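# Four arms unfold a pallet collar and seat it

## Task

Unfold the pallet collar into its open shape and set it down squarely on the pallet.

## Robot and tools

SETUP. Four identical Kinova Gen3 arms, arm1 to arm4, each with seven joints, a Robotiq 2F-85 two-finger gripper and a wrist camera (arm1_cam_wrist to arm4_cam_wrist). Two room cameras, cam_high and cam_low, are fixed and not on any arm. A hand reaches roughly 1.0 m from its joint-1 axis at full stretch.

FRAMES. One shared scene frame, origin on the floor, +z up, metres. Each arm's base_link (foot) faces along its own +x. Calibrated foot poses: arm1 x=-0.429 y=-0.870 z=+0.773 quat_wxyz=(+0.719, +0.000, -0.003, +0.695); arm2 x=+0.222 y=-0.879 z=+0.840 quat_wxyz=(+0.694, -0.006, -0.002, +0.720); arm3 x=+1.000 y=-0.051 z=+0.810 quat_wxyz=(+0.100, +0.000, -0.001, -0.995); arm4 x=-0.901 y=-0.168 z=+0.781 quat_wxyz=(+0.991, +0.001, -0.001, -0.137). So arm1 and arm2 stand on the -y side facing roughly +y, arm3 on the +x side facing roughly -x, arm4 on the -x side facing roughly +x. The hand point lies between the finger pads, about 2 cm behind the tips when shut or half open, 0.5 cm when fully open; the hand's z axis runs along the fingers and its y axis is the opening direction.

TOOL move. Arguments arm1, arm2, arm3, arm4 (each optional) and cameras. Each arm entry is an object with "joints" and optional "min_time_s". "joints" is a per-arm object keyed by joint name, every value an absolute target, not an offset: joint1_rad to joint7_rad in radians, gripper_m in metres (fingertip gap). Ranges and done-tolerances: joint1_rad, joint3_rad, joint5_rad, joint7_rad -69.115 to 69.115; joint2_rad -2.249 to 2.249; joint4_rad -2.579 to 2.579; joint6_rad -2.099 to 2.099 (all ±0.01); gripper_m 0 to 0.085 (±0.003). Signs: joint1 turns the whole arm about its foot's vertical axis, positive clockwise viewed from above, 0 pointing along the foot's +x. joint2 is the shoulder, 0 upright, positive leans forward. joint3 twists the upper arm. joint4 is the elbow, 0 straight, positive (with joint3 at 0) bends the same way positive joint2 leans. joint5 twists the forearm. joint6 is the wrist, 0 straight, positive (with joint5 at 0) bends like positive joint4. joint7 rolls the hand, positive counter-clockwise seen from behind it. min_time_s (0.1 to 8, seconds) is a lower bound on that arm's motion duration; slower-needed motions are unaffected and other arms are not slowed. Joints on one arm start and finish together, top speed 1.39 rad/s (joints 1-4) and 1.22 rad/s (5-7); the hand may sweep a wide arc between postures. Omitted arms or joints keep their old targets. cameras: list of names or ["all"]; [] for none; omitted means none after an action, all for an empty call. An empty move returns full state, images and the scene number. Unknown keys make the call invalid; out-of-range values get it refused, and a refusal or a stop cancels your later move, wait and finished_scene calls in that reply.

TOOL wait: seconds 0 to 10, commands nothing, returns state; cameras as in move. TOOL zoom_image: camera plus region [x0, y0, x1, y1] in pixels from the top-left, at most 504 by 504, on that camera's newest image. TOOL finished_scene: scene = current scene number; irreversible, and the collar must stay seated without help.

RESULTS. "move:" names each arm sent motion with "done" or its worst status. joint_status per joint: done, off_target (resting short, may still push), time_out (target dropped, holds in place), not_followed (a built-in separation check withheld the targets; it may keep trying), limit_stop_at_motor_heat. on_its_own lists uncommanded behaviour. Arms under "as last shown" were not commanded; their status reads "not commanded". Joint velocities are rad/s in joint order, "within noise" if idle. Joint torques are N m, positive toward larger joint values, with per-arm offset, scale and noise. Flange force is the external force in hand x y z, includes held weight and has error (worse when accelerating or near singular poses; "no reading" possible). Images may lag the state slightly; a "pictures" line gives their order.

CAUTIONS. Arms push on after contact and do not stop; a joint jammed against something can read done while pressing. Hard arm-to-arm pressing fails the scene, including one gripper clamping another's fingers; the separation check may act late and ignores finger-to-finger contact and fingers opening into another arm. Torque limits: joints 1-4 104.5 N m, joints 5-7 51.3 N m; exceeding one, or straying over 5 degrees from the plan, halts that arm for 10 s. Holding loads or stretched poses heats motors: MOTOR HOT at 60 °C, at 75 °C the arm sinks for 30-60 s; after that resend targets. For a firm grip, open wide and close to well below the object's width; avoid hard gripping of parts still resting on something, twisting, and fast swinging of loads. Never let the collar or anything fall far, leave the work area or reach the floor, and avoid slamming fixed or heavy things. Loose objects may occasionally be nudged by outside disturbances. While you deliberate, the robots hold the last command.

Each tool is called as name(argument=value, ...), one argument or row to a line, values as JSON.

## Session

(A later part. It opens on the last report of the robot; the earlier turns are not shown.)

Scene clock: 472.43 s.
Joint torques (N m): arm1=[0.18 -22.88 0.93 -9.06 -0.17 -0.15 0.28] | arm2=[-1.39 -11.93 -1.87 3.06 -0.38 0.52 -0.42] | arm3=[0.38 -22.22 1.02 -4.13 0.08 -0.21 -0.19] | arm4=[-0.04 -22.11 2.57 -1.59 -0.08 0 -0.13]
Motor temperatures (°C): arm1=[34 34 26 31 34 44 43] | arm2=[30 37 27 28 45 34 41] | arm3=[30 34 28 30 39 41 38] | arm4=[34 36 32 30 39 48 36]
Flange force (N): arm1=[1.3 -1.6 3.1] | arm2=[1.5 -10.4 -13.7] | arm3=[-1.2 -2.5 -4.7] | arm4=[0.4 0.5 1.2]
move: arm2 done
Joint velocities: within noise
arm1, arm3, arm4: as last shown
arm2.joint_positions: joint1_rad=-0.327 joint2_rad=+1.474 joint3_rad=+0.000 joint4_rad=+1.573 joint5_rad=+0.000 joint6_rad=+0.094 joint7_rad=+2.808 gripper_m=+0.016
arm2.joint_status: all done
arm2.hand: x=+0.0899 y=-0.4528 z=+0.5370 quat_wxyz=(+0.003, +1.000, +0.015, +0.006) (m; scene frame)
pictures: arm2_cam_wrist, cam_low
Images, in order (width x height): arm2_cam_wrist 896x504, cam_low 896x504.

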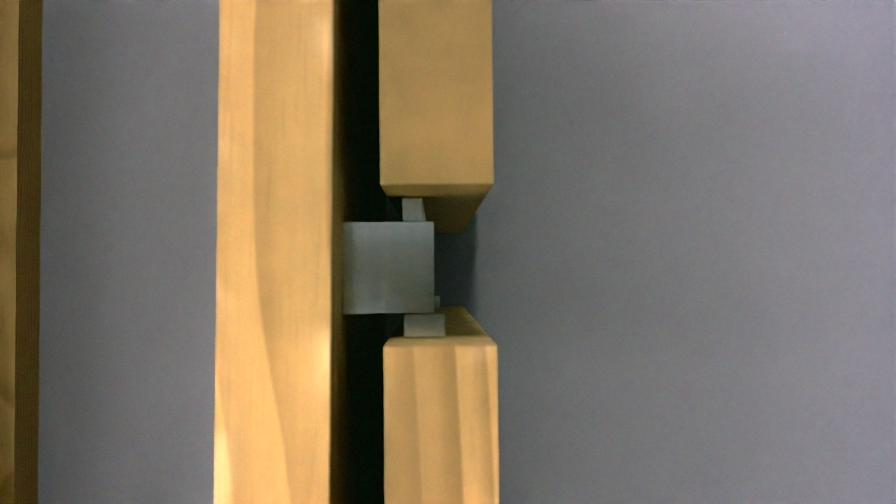

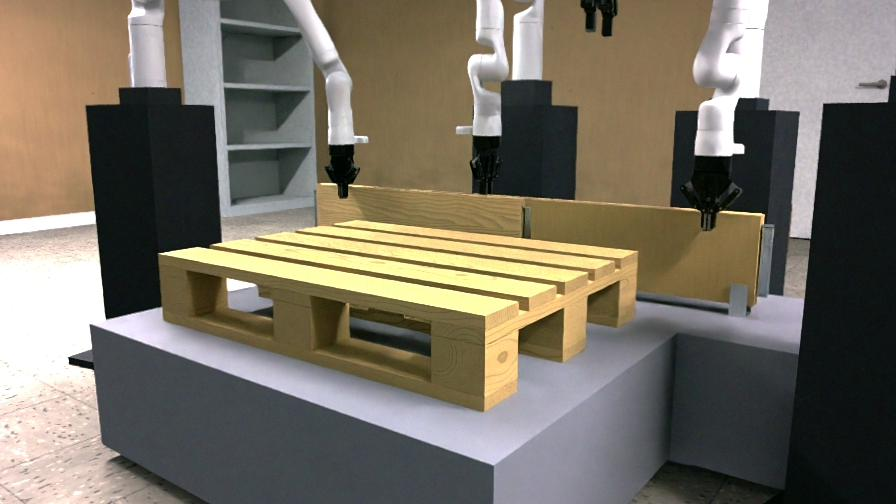

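move(
  arm2={"joints": {"joint1_rad": -0.3226, "joint2_rad": 1.4747, "joint4_rad": 1.5562, "joint6_rad": 0.1107, "joint7_rad": 2.8130}, "min_time_s": 1.5},
  arm3={"joints": {"joint1_rad": -0.4649, "joint2_rad": 1.3412, "joint4_rad": 1.3282, "joint6_rad": 0.4721, "joint7_rad": -0.6652}, "min_time_s": 1.5},
  arm4={"joints": {"joint1_rad": 0.2169, "joint2_rad": 1.2057, "joint4_rad": 1.6965, "joint6_rad": 0.2394, "joint7_rad": 3.6332}, "min_time_s": 1.5},
  cameras=["arm2_cam_wrist"],
)

move(
  arm3={"joints": {"joint1_rad": -0.7394, "joint2_rad": 1.3309, "joint4_rad": 1.3706, "joint6_rad": 0.4401, "joint7_rad": -0.9397}, "min_time_s": 1.5},
  arm4={"joints": {"joint1_rad": 0.4698, "joint2_rad": 1.2165, "joint4_rad": 1.6308, "joint6_rad": 0.2943, "joint7_rad": 3.8862}, "min_time_s": 1.5},
  cameras=["arm3_cam_wrist", "arm4_cam_wrist"],
)

Scene clock: 484.60 s.
Joint torques (N m): arm1=[0.18 -22.8 0.93 -9.11 -0.17 -0.17 0.31] | arm2=[-0.47 -17.97 -0.34 1.74 -0.33 -0.03 -0.39] | arm3=[0.37 -21.96 1.02 -4.37 0.08 -0.23 -0.15] | arm4=[-0.05 -21.73 2.55 -2.32 -0.05 0 -0.15]
Motor temperatures (°C): arm1=[34 34 26 31 34 44 43] | arm2=[30 36 27 28 45 34 41] | arm3=[30 34 28 30 39 41 38] | arm4=[34 36 32 30 39 48 36]
Flange force (N): arm1=[1.5 -1.9 3.0] | arm2=[-0.1 -8.8 -2.4] | arm3=[-1.0 -2.2 -4.2] | arm4=[0.5 0.6 1.4]
move: arm2 done; arm3 done; arm4 done
Joint velocities: within noise
arm1: as last shown
arm2.joint_positions: joint1_rad=-0.323 joint2_rad=+1.475 joint3_rad=+0.000 joint4_rad=+1.556 joint5_rad=+0.000 joint6_rad=+0.111 joint7_rad=+2.813 gripper_m=+0.016
arm2.joint_status: all done
arm2.hand: x=+0.0898 y=-0.4476 z=+0.5372 quat_wxyz=(+0.003, +1.000, +0.015, +0.006) (m; scene frame)
arm3.joint_positions: joint1_rad=-0.465 joint2_rad=+1.341 joint3_rad=+0.000 joint4_rad=+1.328 joint5_rad=+0.000 joint6_rad=+0.472 joint7_rad=-0.665 gripper_m=+0.000
arm3.joint_status: all done
arm3.hand: x=+0.5499 y=-0.3724 z=+0.5993 quat_wxyz=(-0.001, -0.707, +0.707, -0.001) (m; scene frame)
arm4.joint_positions: joint1_rad=+0.217 joint2_rad=+1.206 joint3_rad=+0.000 joint4_rad=+1.697 joint5_rad=+0.000 joint6_rad=+0.239 joint7_rad=+3.633 gripper_m=+0.000
arm4.joint_status: all done
arm4.hand: x=-0.5000 y=-0.4102 z=+0.5993 quat_wxyz=(-0.001, +0.707, -0.707, +0.000) (m; scene frame)
pictures: arm2_cam_wrist
Images, in order (width x height): arm2_cam_wrist 896x504.

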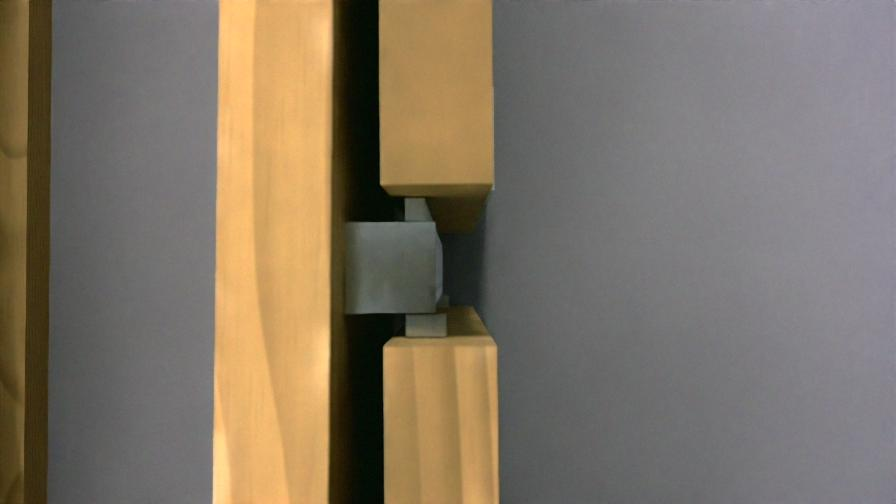

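Scene clock: 486.43 s.
Joint torques (N m): arm1=[0.24 -22.79 0.91 -9.03 -0.15 -0.2 0.31] | arm2=[-0.41 -17.93 -0.27 1.78 -0.28 -0.05 -0.42] | arm3=[0.39 -21.69 1.05 -4.17 0.09 -0.27 -0.2] | arm4=[-0.04 -22.27 2.54 -2.82 -0.06 0 -0.14]
Motor temperatures (°C): arm1=[34 34 26 31 34 44 43] | arm2=[30 36 27 28 45 34 41] | arm3=[30 34 28 30 39 41 38] | arm4=[34 36 32 30 39 48 36]
Flange force (N): arm1=[1.5 -1.6 2.9] | arm2=[-0.3 -8.9 -2.4] | arm3=[-1.5 -1.8 -4.2] | arm4=[0.3 0.7 1.3]
move: arm3 done; arm4 done
Joint velocities: within noise
arm1, arm2: as last shown
arm2.hand: x=+0.0898 y=-0.4475 z=+0.5372 quat_wxyz=(+0.003, +1.000, +0.015, +0.006) (m; scene frame)
arm3.joint_positions: joint1_rad=-0.739 joint2_rad=+1.331 joint3_rad=+0.000 joint4_rad=+1.371 joint5_rad=+0.000 joint6_rad=+0.440 joint7_rad=-0.940 gripper_m=+0.000
arm3.joint_status: all done
arm3.hand: x=+0.6599 y=-0.4743 z=+0.5993 quat_wxyz=(-0.001, -0.707, +0.707, -0.001) (m; scene frame)
arm4.joint_positions: joint1_rad=+0.470 joint2_rad=+1.216 joint3_rad=+0.000 joint4_rad=+1.631 joint5_rad=+0.000 joint6_rad=+0.294 joint7_rad=+3.886 gripper_m=+0.000
arm4.joint_status: all done
arm4.hand: x=-0.5601 y=-0.5150 z=+0.5993 quat_wxyz=(-0.001, +0.707, -0.707, +0.000) (m; scene frame)
pictures: arm3_cam_wrist, arm4_cam_wrist
Images, in order (width x height): arm3_cam_wrist 896x504, arm4_cam_wrist 896x504.

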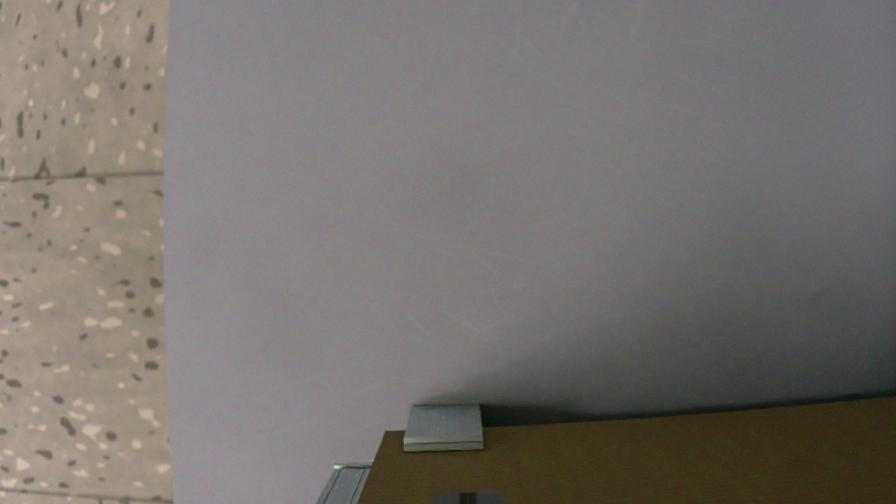

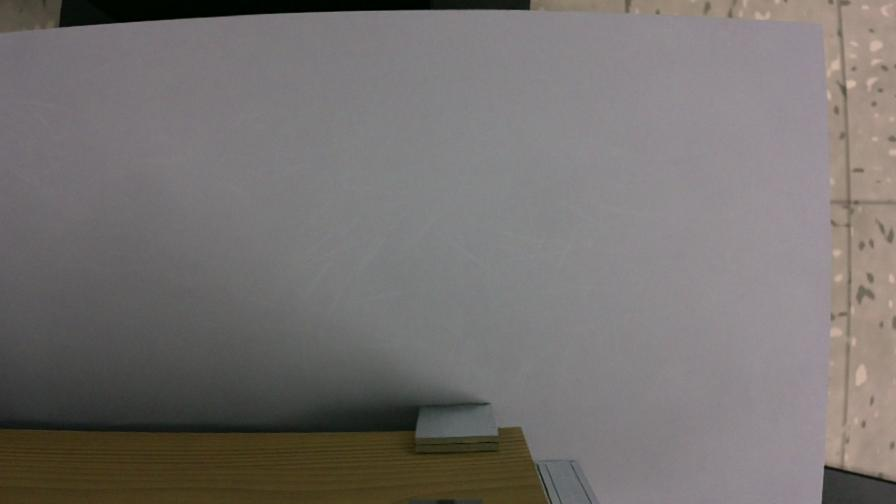

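move(
  arm3={"joints": {"joint1_rad": -0.7391, "joint2_rad": 1.5478, "joint4_rad": 1.1958, "joint6_rad": 0.3980, "joint7_rad": -0.9394}, "min_time_s": 1.5},
  arm4={"joints": {"joint1_rad": 0.4704, "joint2_rad": 1.4369, "joint4_rad": 1.4842, "joint6_rad": 0.2205, "joint7_rad": 3.8867}, "min_time_s": 1.5},
)

move(
  arm3={"joints": {"joint1_rad": -0.7132, "joint2_rad": 1.5317, "joint4_rad": 1.2718, "joint6_rad": 0.3381, "joint7_rad": -0.9135}, "min_time_s": 1.5},
  arm4={"joints": {"joint1_rad": 0.4384, "joint2_rad": 1.4302, "joint4_rad": 1.5365, "joint6_rad": 0.1749, "joint7_rad": 3.8548}, "min_time_s": 1.5},
  cameras=["arm3_cam_wrist", "arm4_cam_wrist", "arm2_cam_wrist"],
)

Scene clock: 492.13 s.
Joint torques (N m): arm1=[0.19 -22.87 0.84 -9.06 -0.19 -0.18 0.3] | arm2=[-0.47 -18.04 -0.25 1.77 -0.21 -0.03 -0.5] | arm3=[0.41 -21.9 1 -3.78 0.11 -0.21 -0.16] | arm4=[-0.03 -22.64 2.57 -2.11 -0.06 0 -0.13]
Motor temperatures (°C): arm1=[34 34 26 31 34 44 43] | arm2=[30 36 27 28 45 34 41] | arm3=[30 34 28 30 39 41 38] | arm4=[34 36 32 30 39 48 36]
Flange force (N): arm1=[1.4 -1.6 3.0] | arm2=[-0.1 -8.9 -2.2] | arm3=[-1.4 -1.8 -4.6] | arm4=[0.3 0.6 1.1]
move: arm3 done; arm4 done
Joint velocities: within noise
arm1, arm2: as last shown
arm3.joint_positions: joint1_rad=-0.739 joint2_rad=+1.548 joint3_rad=+0.000 joint4_rad=+1.196 joint5_rad=+0.000 joint6_rad=+0.398 joint7_rad=-0.939 gripper_m=+0.000
arm3.joint_status: all done
arm3.hand: x=+0.6599 y=-0.4742 z=+0.5036 quat_wxyz=(-0.001, -0.707, +0.707, -0.001) (m; scene frame)
arm4.joint_positions: joint1_rad=+0.470 joint2_rad=+1.437 joint3_rad=+0.000 joint4_rad=+1.484 joint5_rad=+0.000 joint6_rad=+0.220 joint7_rad=+3.887 gripper_m=+0.000
arm4.joint_status: all done
arm4.hand: x=-0.5601 y=-0.5150 z=+0.5036 quat_wxyz=(-0.001, +0.707, -0.707, +0.000) (m; scene frame)
pictures: none

Scene clock: 493.93 s.
Joint torques (N m): arm1=[0.23 -22.85 0.9 -9.1 -0.2 -0.15 0.32] | arm2=[-0.57 -17.82 -0.39 2.78 -0.27 0.52 -0.43] | arm3=[1.2 -20.66 1.89 -2.33 0.22 0.31 -0.2] | arm4=[-0.14 -22.17 2.39 -1.57 -0.09 0.05 -0.12]
Motor temperatures (°C): arm1=[34 34 26 31 34 44 43] | arm2=[30 36 27 28 45 34 41] | arm3=[30 34 28 30 39 41 38] | arm4=[34 36 32 30 39 48 36]
Flange force (N): arm1=[1.6 -1.8 3.1] | arm2=[-0.4 -10.6 -0.4] | arm3=[1.0 -1.8 -4.1] | arm4=[0.6 0.5 1.3]
move: arm3 done; arm4 done
Joint velocities: within noise
arm1, arm2: as last shown
arm3.joint_positions: joint1_rad=-0.713 joint2_rad=+1.532 joint3_rad=+0.000 joint4_rad=+1.272 joint5_rad=+0.000 joint6_rad=+0.338 joint7_rad=-0.913 gripper_m=+0.000
arm3.joint_status: all done
arm3.hand: x=+0.6599 y=-0.4512 z=+0.5036 quat_wxyz=(-0.001, -0.707, +0.707, -0.001) (m; scene frame)
arm4.joint_positions: joint1_rad=+0.438 joint2_rad=+1.430 joint3_rad=+0.000 joint4_rad=+1.536 joint5_rad=+0.000 joint6_rad=+0.175 joint7_rad=+3.855 gripper_m=+0.000
arm4.joint_status: all done
arm4.hand: x=-0.5601 y=-0.4945 z=+0.5036 quat_wxyz=(-0.001, +0.707, -0.707, +0.000) (m; scene frame)
pictures: arm2_cam_wrist, arm3_cam_wrist, arm4_cam_wrist
Images, in order (width x height): arm2_cam_wrist 896x504, arm3_cam_wrist 896x504, arm4_cam_wrist 896x504.

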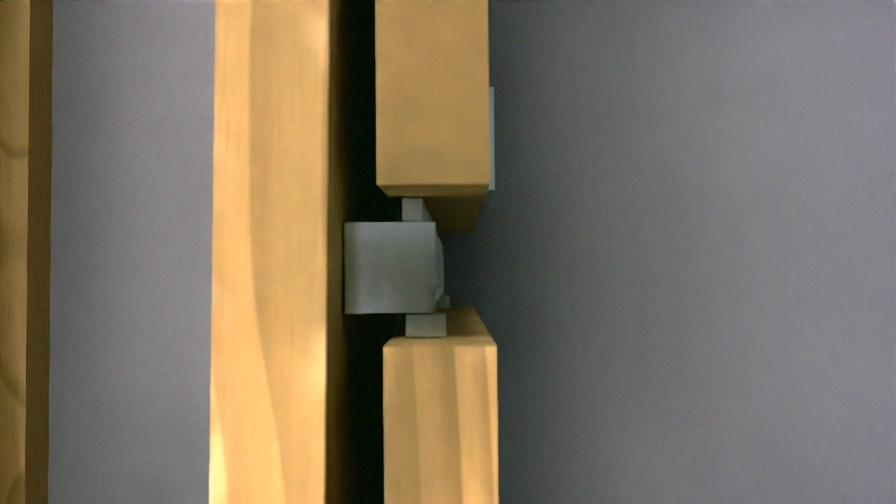

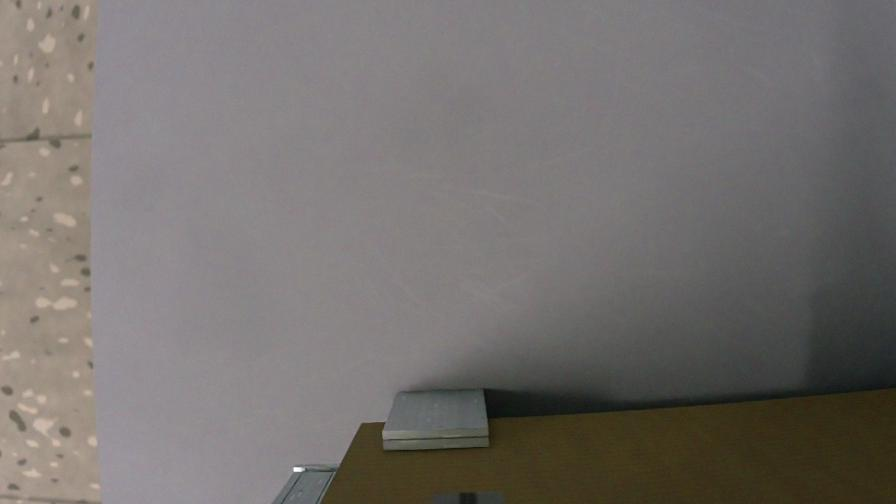

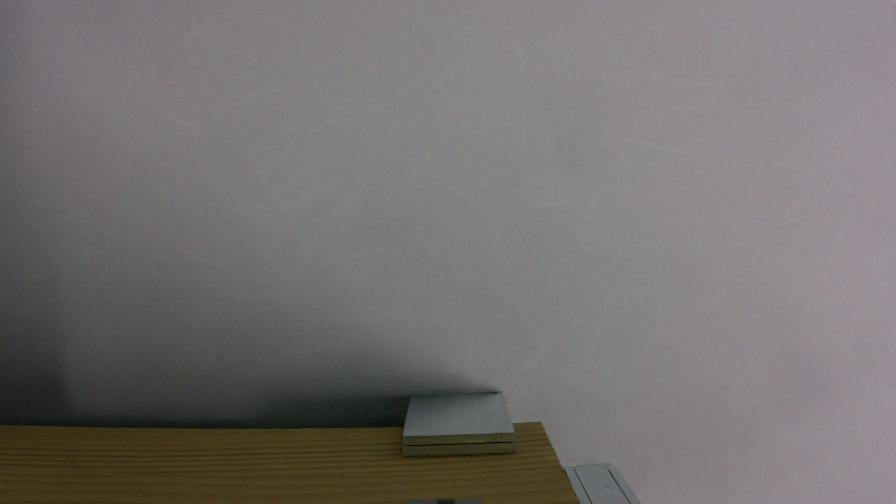

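move(
  arm2={"joints": {"joint1_rad": -0.3267, "joint2_rad": 1.4735, "joint4_rad": 1.5731, "joint6_rad": 0.0950, "joint7_rad": 2.8082}, "min_time_s": 1.5},
  cameras=["arm2_cam_wrist"],
)

Scene clock: 496.73 s.
Joint torques (N m): arm1=[0.15 -22.83 0.94 -9.03 -0.13 -0.16 0.28] | arm2=[-1.38 -16.02 -1.41 4.3 -0.25 1.33 -0.34] | arm3=[1.6 -20.52 2.34 -2.43 0.31 0.24 -0.21] | arm4=[-0.85 -21.49 1.41 -0.8 -0.19 0.47 -0.14]
Motor temperatures (°C): arm1=[34 34 26 31 34 44 43] | arm2=[30 36 27 28 45 34 41] | arm3=[30 34 28 30 39 41 38] | arm4=[34 36 32 30 39 48 36]
Flange force (N): arm1=[1.3 -1.6 3.0] | arm2=[0.6 -12.8 -1.3] | arm3=[1.2 -2.6 -4.6] | arm4=[2.6 0.7 1.4]
move: arm2 done
Joint velocities: within noise
arm1, arm3, arm4: as last shown
arm2.joint_positions: joint1_rad=-0.327 joint2_rad=+1.473 joint3_rad=+0.000 joint4_rad=+1.573 joint5_rad=+0.000 joint6_rad=+0.095 joint7_rad=+2.808 gripper_m=+0.016
arm2.joint_status: all done
arm2.hand: x=+0.0898 y=-0.4527 z=+0.5373 quat_wxyz=(+0.003, +1.000, +0.015, +0.006) (m; scene frame)
pictures: arm2_cam_wrist
Images, in order (width x height): arm2_cam_wrist 896x504.

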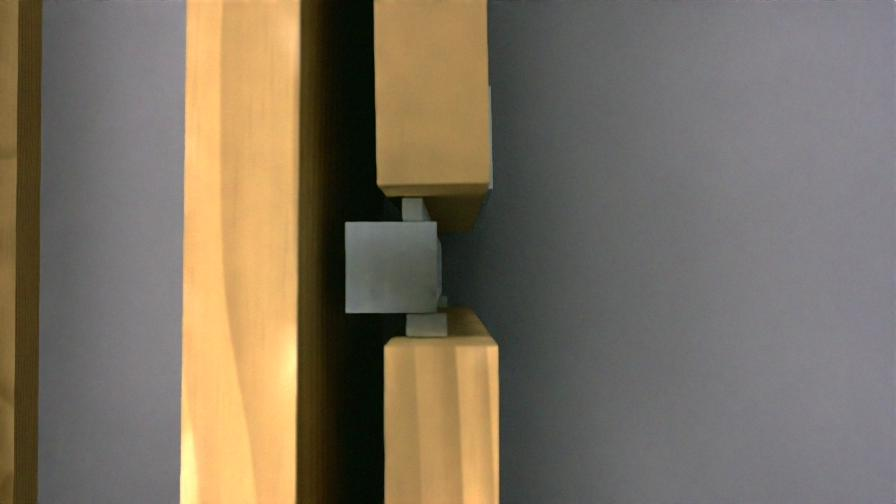

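move(
  arm2={"joints": {"joint1_rad": -0.3389, "joint2_rad": 1.4713, "joint4_rad": 1.6206, "joint6_rad": 0.0497, "joint7_rad": 2.7720}, "min_time_s": 2},
  cameras=["arm2_cam_wrist"],
)

Scene clock: 502.17 s.
Joint torques (N m): arm1=[0.17 -22.93 0.93 -9.01 -0.21 -0.17 0.28] | arm2=[-1.51 -14.55 -2.05 5.13 -0.29 1.47 -0.41] | arm3=[1.24 -20.01 1.92 -1.97 0.25 0.41 -0.19] | arm4=[-1.01 -21.57 1.26 -0.97 -0.2 0.36 -0.16]
Motor temperatures (°C): arm1=[34 34 26 31 34 44 43] | arm2=[30 36 27 28 45 34 40] | arm3=[30 34 28 30 39 41 38] | arm4=[34 36 32 30 39 48 36]
Flange force (N): arm1=[1.2 -1.3 3.1] | arm2=[0.4 -13.8 -2.9] | arm3=[1.5 -1.4 -4.8] | arm4=[2.7 1.1 1.2]
move: arm2 done
Joint velocities: within noise
arm1.joint_positions: joint1_rad=+0.218 joint2_rad=+0.743 joint3_rad=+0.000 joint4_rad=+1.347 joint5_rad=+0.000 joint6_rad=+1.051 joint7_rad=+0.304 gripper_m=+0.085
arm1.joint_status: not commanded
arm1.hand: x=-0.2663 y=-0.3366 z=+0.9034 quat_wxyz=(-0.003, +0.026, -1.000, -0.002) (m; scene frame)
arm2.joint_positions: joint1_rad=-0.339 joint2_rad=+1.471 joint3_rad=+0.000 joint4_rad=+1.621 joint5_rad=+0.000 joint6_rad=+0.050 joint7_rad=+2.772 gripper_m=+0.016
arm2.joint_status: all done
arm2.hand: x=+0.0898 y=-0.4677 z=+0.5372 quat_wxyz=(+0.003, +1.000, +0.003, +0.006) (m; scene frame)
arm3, arm4: as last shown
pictures: arm2_cam_wrist
Images, in order (width x height): arm2_cam_wrist 896x504.

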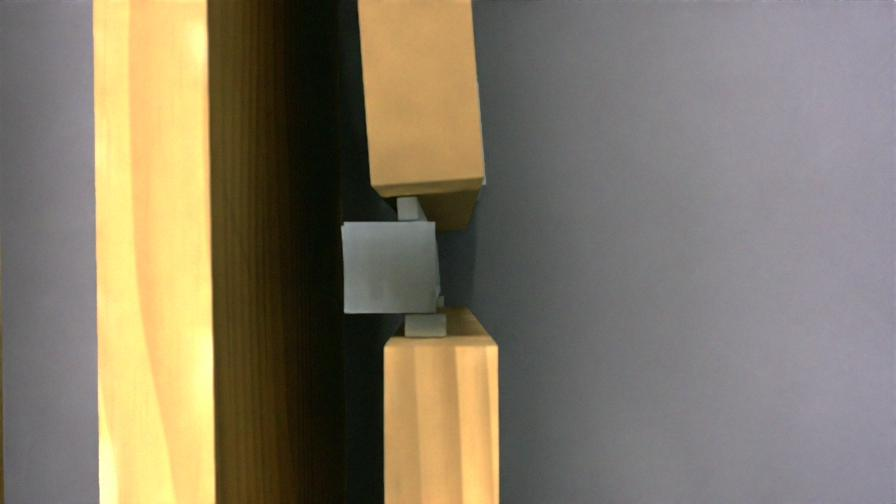

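move(
  arm2={"joints": {"joint1_rad": -0.3613, "joint2_rad": 1.4709, "joint4_rad": 1.6963, "joint6_rad": -0.0256, "joint7_rad": 2.7114}, "min_time_s": 2.5},
  cameras=["arm2_cam_wrist", "cam_high"],
)

Scene clock: 518.97 s.
Joint torques (N m): arm1=[0.22 -22.89 0.83 -9.05 -0.2 -0.19 0.34] | arm2=[-3.55 -10.58 -5.4 12.35 -0.12 4.97 -0.37] | arm3=[2.9 -18.91 3.65 0.24 0.5 1.63 -0.24] | arm4=[-2.39 -20.61 -0.58 0.71 -0.32 1.19 -0.11]
Motor temperatures (°C): arm1=[34 34 26 31 34 44 43] | arm2=[30 36 27 28 45 34 40] | arm3=[30 34 28 30 39 41 38] | arm4=[34 36 32 30 39 48 36]
Flange force (N): arm1=[1.5 -1.4 3.0] | arm2=[0.7 -25.0 3.9] | arm3=[6.7 -1.2 -2.3] | arm4=[6.9 0.8 2.5]
move: arm2 done
Joint velocities: within noise
arm1, arm3, arm4: as last shown
arm2.joint_positions: joint1_rad=-0.361 joint2_rad=+1.471 joint3_rad=+0.000 joint4_rad=+1.696 joint5_rad=+0.000 joint6_rad=-0.026 joint7_rad=+2.711 gripper_m=+0.016
arm2.joint_status: all done
arm2.hand: x=+0.0898 y=-0.4927 z=+0.5372 quat_wxyz=(+0.003, +1.000, -0.016, +0.006) (m; scene frame)
pictures: arm2_cam_wrist, cam_high
Images, in order (width x height): arm2_cam_wrist 896x504, cam_high 896x504.

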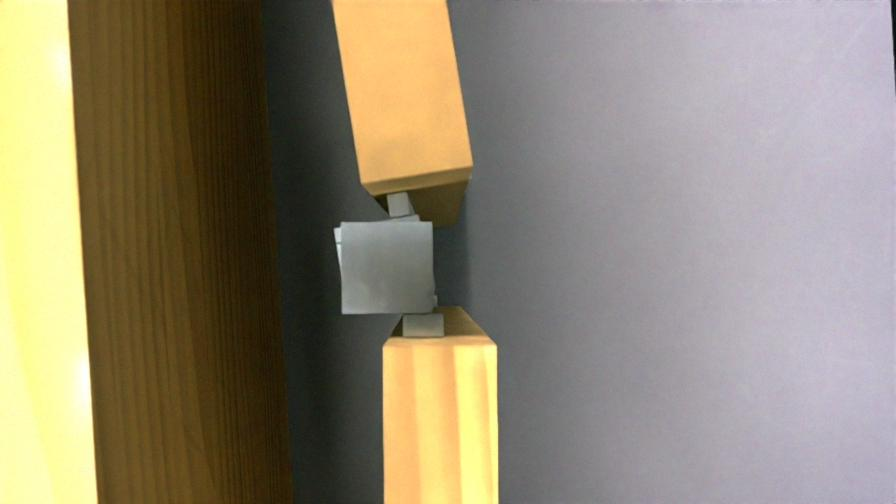

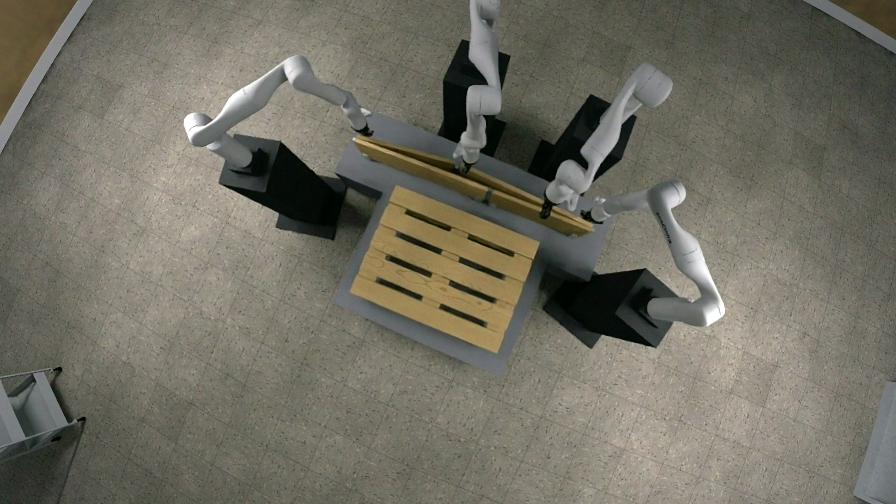

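move(
  arm2={"joints": {"joint1_rad": -0.3917, "joint2_rad": 1.4762, "joint4_rad": 1.7818, "joint6_rad": -0.1164, "joint7_rad": 2.6380}, "min_time_s": 3},
  cameras=["arm2_cam_wrist", "arm3_cam_wrist", "arm4_cam_wrist"],
)

Scene clock: 523.10 s.
Joint torques (N m): arm1=[0.16 -22.85 0.81 -9.06 -0.16 -0.11 0.28] | arm2=[-1.78 -12.63 -2.75 9.73 0.02 3.18 -0.35] | arm3=[2.28 -18.54 2.83 -0.13 0.38 1.38 -0.22] | arm4=[-1.85 -19.59 0.1 1.59 -0.25 1.6 -0.08]
Motor temperatures (°C): arm1=[34 34 26 31 34 44 43] | arm2=[30 36 27 28 45 34 40] | arm3=[30 34 28 30 39 41 38] | arm4=[34 36 32 30 39 48 36]
Flange force (N): arm1=[1.4 -1.8 3.2] | arm2=[-2.3 -18.1 3.1] | arm3=[5.2 -0.9 -4.0] | arm4=[7.0 -1.0 2.0]
move: arm2 done
Joint velocities: within noise
arm1, arm3, arm4: as last shown
arm2.joint_positions: joint1_rad=-0.392 joint2_rad=+1.476 joint3_rad=+0.000 joint4_rad=+1.782 joint5_rad=+0.000 joint6_rad=-0.116 joint7_rad=+2.638 gripper_m=+0.016
arm2.joint_status: all done
arm2.hand: x=+0.0898 y=-0.5228 z=+0.5372 quat_wxyz=(+0.002, +0.999, -0.038, +0.006) (m; scene frame)
pictures: arm2_cam_wrist, arm3_cam_wrist, arm4_cam_wrist
Images, in order (width x height): arm2_cam_wrist 896x504, arm3_cam_wrist 896x504, arm4_cam_wrist 896x504.

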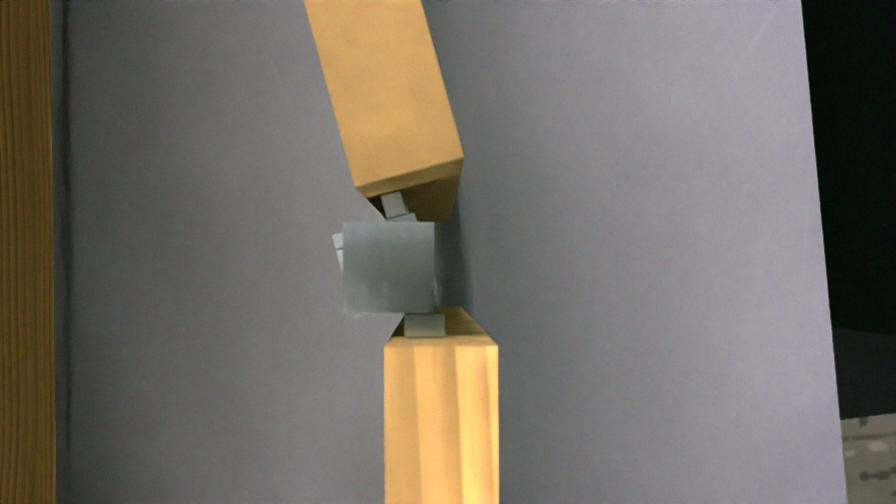

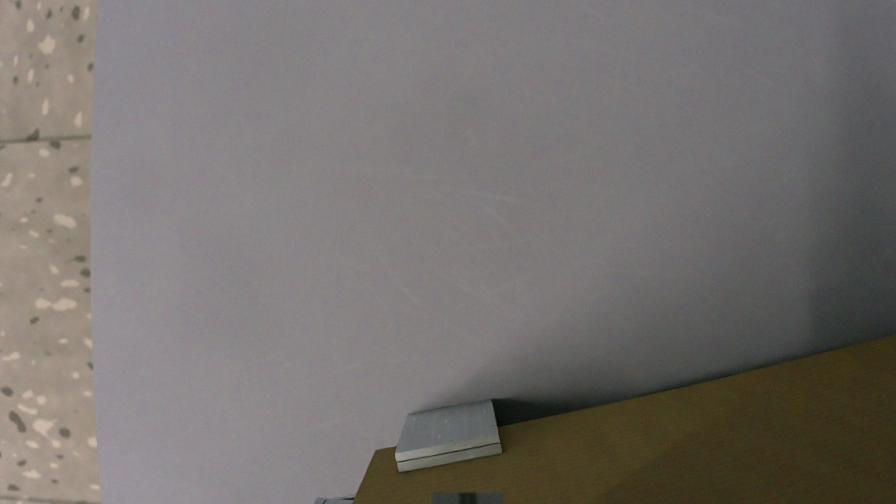

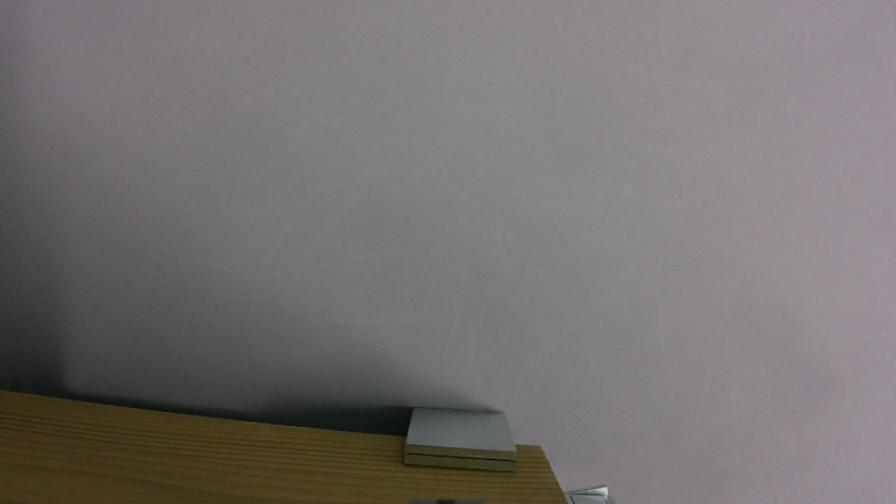

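move(
  cameras=["cam_high", "cam_low", "arm1_cam_wrist"],
)

zoom_image(
  camera="cam_high",
  region=[320, 100, 640, 280],
)

Scene clock: 524.20 s.
Joint torques (N m): arm1=[0.18 -22.83 0.89 -9.04 -0.2 -0.16 0.27] | arm2=[-1.88 -12.53 -2.73 9.72 0.03 3.15 -0.26] | arm3=[2.3 -18.51 2.9 -0.12 0.39 1.36 -0.21] | arm4=[-1.83 -19.57 0.13 1.59 -0.21 1.6 -0.07]
Motor temperatures (°C): arm1=[34 34 26 31 34 44 43] | arm2=[30 36 27 28 45 34 40] | arm3=[30 34 28 30 39 41 38] | arm4=[34 36 32 30 39 48 36]
Flange force (N): arm1=[1.3 -1.6 3.0] | arm2=[-2.2 -18.2 2.8] | arm3=[5.3 -0.9 -4.1] | arm4=[6.9 -1.1 1.9]
Joint velocities: within noise
arm1.joint_positions: joint1_rad=+0.218 joint2_rad=+0.743 joint3_rad=+0.000 joint4_rad=+1.347 joint5_rad=+0.000 joint6_rad=+1.051 joint7_rad=+0.304 gripper_m=+0.085
arm1.joint_status: not commanded
arm1.hand: x=-0.2663 y=-0.3366 z=+0.9034 quat_wxyz=(-0.003, +0.026, -1.000, -0.002) (m; scene frame)
arm2.joint_positions: joint1_rad=-0.392 joint2_rad=+1.476 joint3_rad=+0.000 joint4_rad=+1.782 joint5_rad=+0.000 joint6_rad=-0.116 joint7_rad=+2.638 gripper_m=+0.016
arm2.joint_status: all done
arm2.hand: x=+0.0898 y=-0.5228 z=+0.5372 quat_wxyz=(+0.002, +0.999, -0.038, +0.006) (m; scene frame)
arm3.joint_positions: joint1_rad=-0.713 joint2_rad=+1.532 joint3_rad=+0.000 joint4_rad=+1.272 joint5_rad=+0.000 joint6_rad=+0.338 joint7_rad=-0.913 gripper_m=+0.000
arm3.joint_status: not commanded
arm3.hand: x=+0.6599 y=-0.4512 z=+0.5036 quat_wxyz=(-0.001, -0.707, +0.707, -0.001) (m; scene frame)
arm4.joint_positions: joint1_rad=+0.438 joint2_rad=+1.430 joint3_rad=+0.000 joint4_rad=+1.536 joint5_rad=+0.000 joint6_rad=+0.175 joint7_rad=+3.855 gripper_m=+0.000
arm4.joint_status: not commanded
arm4.hand: x=-0.5601 y=-0.4945 z=+0.5036 quat_wxyz=(-0.001, +0.707, -0.707, +0.000) (m; scene frame)
pictures: arm1_cam_wrist, cam_high, cam_low
Images, in order (width x height): arm1_cam_wrist 896x504, cam_high 896x504, cam_low 896x504.

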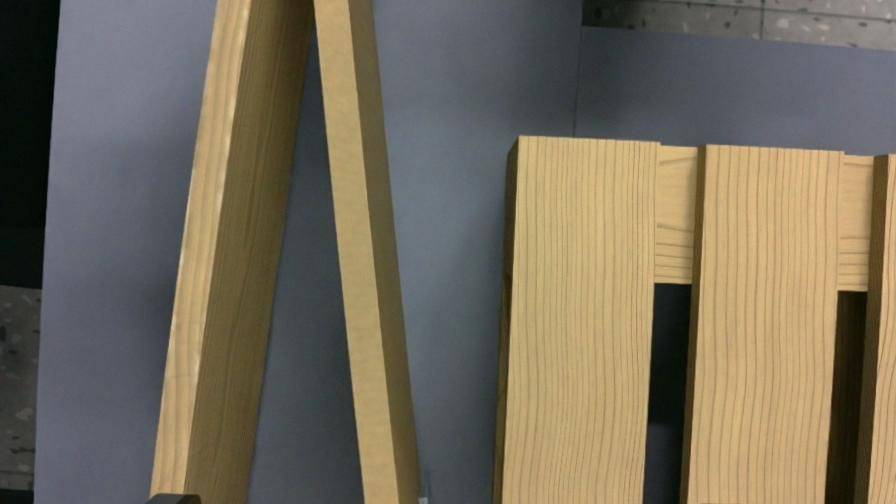

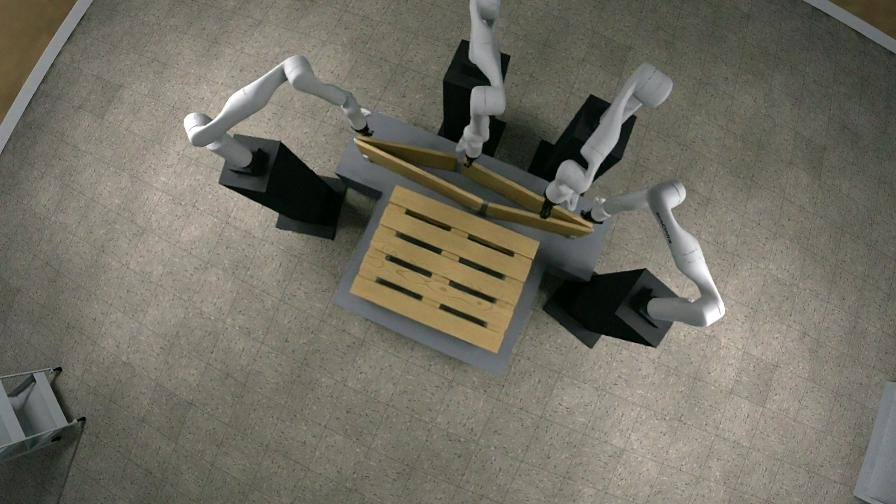

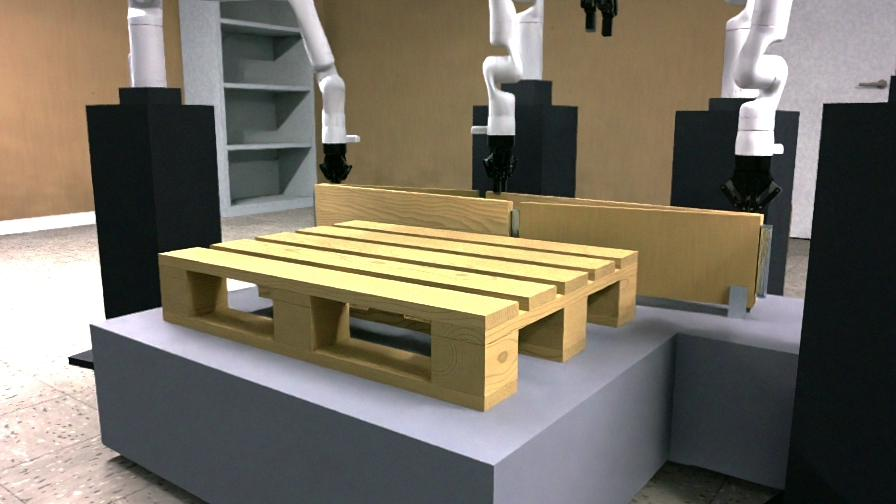

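Scaled by 1.575 from the camera's 896x504 image, which has a finer 1280x720 frame.

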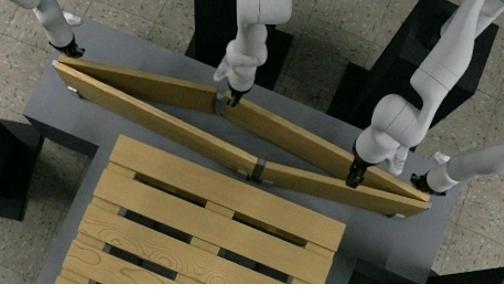

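move(
  arm1={"joints": {"joint1_rad": 0.5077, "joint2_rad": 0.4172, "joint4_rad": 2.2753, "joint6_rad": 0.4491, "joint7_rad": 0.4666}, "min_time_s": 2},
  arm3={"joints": {"joint1_rad": -0.7391, "joint2_rad": 1.5478, "joint4_rad": 1.1958, "joint6_rad": 0.3980, "joint7_rad": -0.9394}, "min_time_s": 1.5},
  arm4={"joints": {"joint1_rad": 0.4704, "joint2_rad": 1.4369, "joint4_rad": 1.4842, "joint6_rad": 0.2205, "joint7_rad": 3.8867}, "min_time_s": 1.5},
)

move(
  arm3={"joints": {"joint1_rad": -0.7394, "joint2_rad": 1.3309, "joint4_rad": 1.3706, "joint6_rad": 0.4401, "joint7_rad": -0.9397}, "min_time_s": 1.5},
  arm4={"joints": {"joint1_rad": 0.4698, "joint2_rad": 1.2165, "joint4_rad": 1.6308, "joint6_rad": 0.2943, "joint7_rad": 3.8862}, "min_time_s": 1.5},
  cameras=["arm2_cam_wrist", "cam_high"],
)

Scene clock: 549.87 s.
Joint torques (N m): arm1=[0.16 -13.69 0.73 -5.01 -0.12 -0.17 0.27] | arm2=[-0.46 -13.33 -0.6 5.66 -0.16 1.27 -0.38] | arm3=[0.37 -21.95 1.06 -3.83 0.11 -0.23 -0.16] | arm4=[-0.04 -22.68 2.57 -2.11 -0.07 -0.01 -0.13]
Motor temperatures (°C): arm1=[34 34 26 31 34 44 43] | arm2=[30 36 27 29 45 34 40] | arm3=[30 34 28 30 39 41 38] | arm4=[34 36 32 30 39 48 36]
Flange force (N): arm1=[1.5 -0.1 5.3] | arm2=[-2.6 -11.0 -4.3] | arm3=[-1.5 -1.8 -4.6] | arm4=[0.4 0.5 1.2]
move: arm1 done; arm3 done; arm4 done
Joint velocities: within noise
arm1.joint_positions: joint1_rad=+0.508 joint2_rad=+0.417 joint3_rad=+0.000 joint4_rad=+2.275 joint5_rad=+0.000 joint6_rad=+0.449 joint7_rad=+0.467 gripper_m=+0.085
arm1.joint_status: all done
arm1.hand: x=-0.2498 y=-0.6202 z=+0.8500 quat_wxyz=(-0.002, -0.038, -0.999, -0.002) (m; scene frame)
arm2: as last shown
arm2.hand: x=+0.0898 y=-0.5227 z=+0.5372 quat_wxyz=(+0.002, +0.999, -0.038, +0.006) (m; scene frame)
arm3.joint_positions: joint1_rad=-0.739 joint2_rad=+1.548 joint3_rad=+0.000 joint4_rad=+1.196 joint5_rad=+0.000 joint6_rad=+0.398 joint7_rad=-0.939 gripper_m=+0.000
arm3.joint_status: all done
arm3.hand: x=+0.6599 y=-0.4742 z=+0.5036 quat_wxyz=(-0.001, -0.707, +0.707, -0.001) (m; scene frame)
arm4.joint_positions: joint1_rad=+0.470 joint2_rad=+1.437 joint3_rad=+0.000 joint4_rad=+1.484 joint5_rad=+0.000 joint6_rad=+0.220 joint7_rad=+3.887 gripper_m=+0.000
arm4.joint_status: all done
arm4.hand: x=-0.5602 y=-0.5150 z=+0.5035 quat_wxyz=(-0.001, +0.707, -0.707, +0.000) (m; scene frame)
pictures: none

Scene clock: 551.70 s.
Joint torques (N m): arm1=[0.15 -13.66 0.79 -4.95 -0.16 -0.15 0.3] | arm2=[-0.54 -13.36 -0.55 5.63 -0.14 1.28 -0.33] | arm3=[0.42 -21.72 1.02 -4.17 0.11 -0.25 -0.19] | arm4=[0 -22.25 2.54 -2.82 -0.06 -0.01 -0.13]
Motor temperatures (°C): arm1=[34 34 26 31 34 44 43] | arm2=[30 36 27 29 45 34 40] | arm3=[30 34 28 30 39 41 38] | arm4=[34 36 32 30 39 48 36]
Flange force (N): arm1=[1.4 0.0 5.2] | arm2=[-2.5 -10.9 -4.3] | arm3=[-1.5 -1.8 -4.2] | arm4=[0.3 0.6 1.2]
move: arm3 done; arm4 done
Joint velocities: within noise
arm1, arm2: as last shown
arm3.joint_positions: joint1_rad=-0.739 joint2_rad=+1.331 joint3_rad=+0.000 joint4_rad=+1.371 joint5_rad=+0.000 joint6_rad=+0.440 joint7_rad=-0.940 gripper_m=+0.000
arm3.joint_status: all done
arm3.hand: x=+0.6599 y=-0.4743 z=+0.5993 quat_wxyz=(-0.001, -0.707, +0.707, -0.001) (m; scene frame)
arm4.joint_positions: joint1_rad=+0.470 joint2_rad=+1.216 joint3_rad=+0.000 joint4_rad=+1.631 joint5_rad=+0.000 joint6_rad=+0.294 joint7_rad=+3.886 gripper_m=+0.000
arm4.joint_status: all done
arm4.hand: x=-0.5601 y=-0.5150 z=+0.5993 quat_wxyz=(-0.001, +0.707, -0.707, +0.000) (m; scene frame)
pictures: arm2_cam_wrist, cam_high
Images, in order (width x height): arm2_cam_wrist 896x504, cam_high 896x504.

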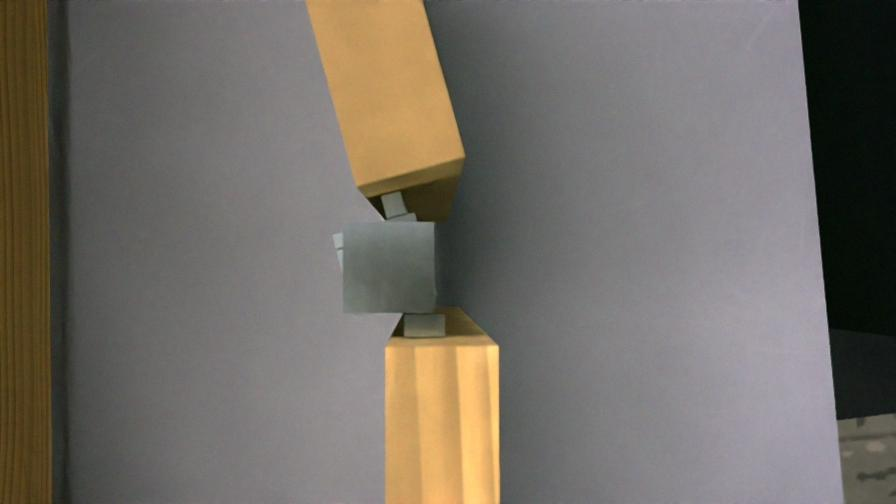

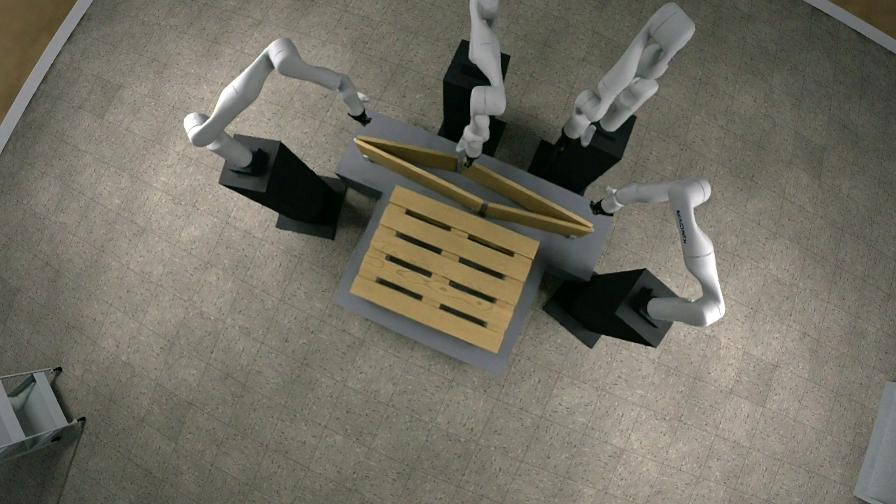

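move(
  arm3={"joints": {"joint1_rad": -0.5780, "joint2_rad": 1.3097, "joint4_rad": 1.1964, "joint6_rad": 0.6355, "joint7_rad": 0.9723, "gripper_m": 0.045}, "min_time_s": 2},
  arm4={"joints": {"joint1_rad": 0.0357, "joint2_rad": 1.3916, "joint4_rad": 0.8310, "joint6_rad": 0.9190, "joint7_rad": 5.1830, "gripper_m": 0.045}, "min_time_s": 2},
  cameras=["arm3_cam_wrist", "arm4_cam_wrist"],
)

Scene clock: 555.03 s.
Joint torques (N m): arm1=[0.13 -13.79 0.71 -4.95 -0.19 -0.12 0.24] | arm2=[-0.51 -13.38 -0.58 5.68 -0.12 1.27 -0.38] | arm3=[0.38 -22.96 1.04 -5.58 0.06 -0.16 -0.16] | arm4=[-0.09 -27.5 2.52 -7.57 -0.08 0 -0.13]
Motor temperatures (°C): arm1=[34 34 26 31 34 44 43] | arm2=[30 36 27 29 45 34 40] | arm3=[30 34 28 30 39 41 38] | arm4=[34 36 32 30 39 48 36]
Flange force (N): arm1=[1.2 0.0 5.7] | arm2=[-2.6 -11.0 -4.2] | arm3=[3.1 -1.5 -4.0] | arm4=[-1.9 -0.5 0.3]
move: arm3 done; arm4 done
Joint velocities: within noise
arm1, arm2: as last shown
arm3.joint_positions: joint1_rad=-0.578 joint2_rad=+1.310 joint3_rad=+0.000 joint4_rad=+1.196 joint5_rad=+0.000 joint6_rad=+0.635 joint7_rad=+0.972 gripper_m=+0.045
arm3.joint_status: all done
arm3.hand: x=+0.5603 y=-0.4495 z=+0.6393 quat_wxyz=(-0.001, -0.996, -0.090, +0.000) (m; scene frame)
arm4.joint_positions: joint1_rad=+0.036 joint2_rad=+1.392 joint3_rad=+0.000 joint4_rad=+0.831 joint5_rad=+0.000 joint6_rad=+0.919 joint7_rad=+5.183 gripper_m=+0.045
arm4.joint_status: all done
arm4.hand: x=-0.2759 y=-0.3943 z=+0.6391 quat_wxyz=(-0.001, +0.997, +0.080, +0.001) (m; scene frame)
pictures: arm3_cam_wrist, arm4_cam_wrist
Images, in order (width x height): arm3_cam_wrist 896x504, arm4_cam_wrist 896x504.

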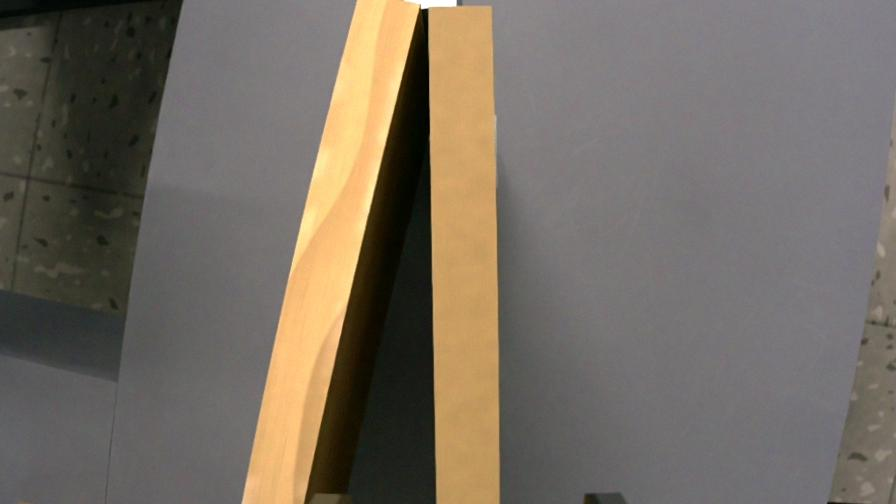

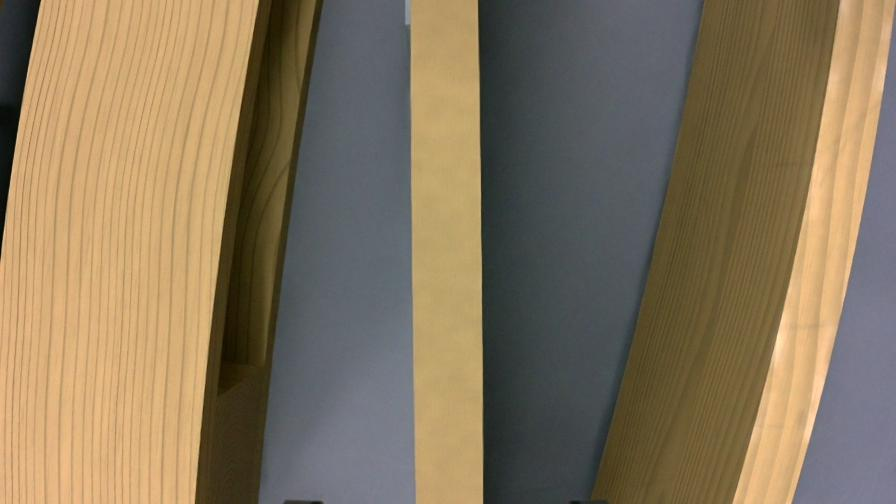

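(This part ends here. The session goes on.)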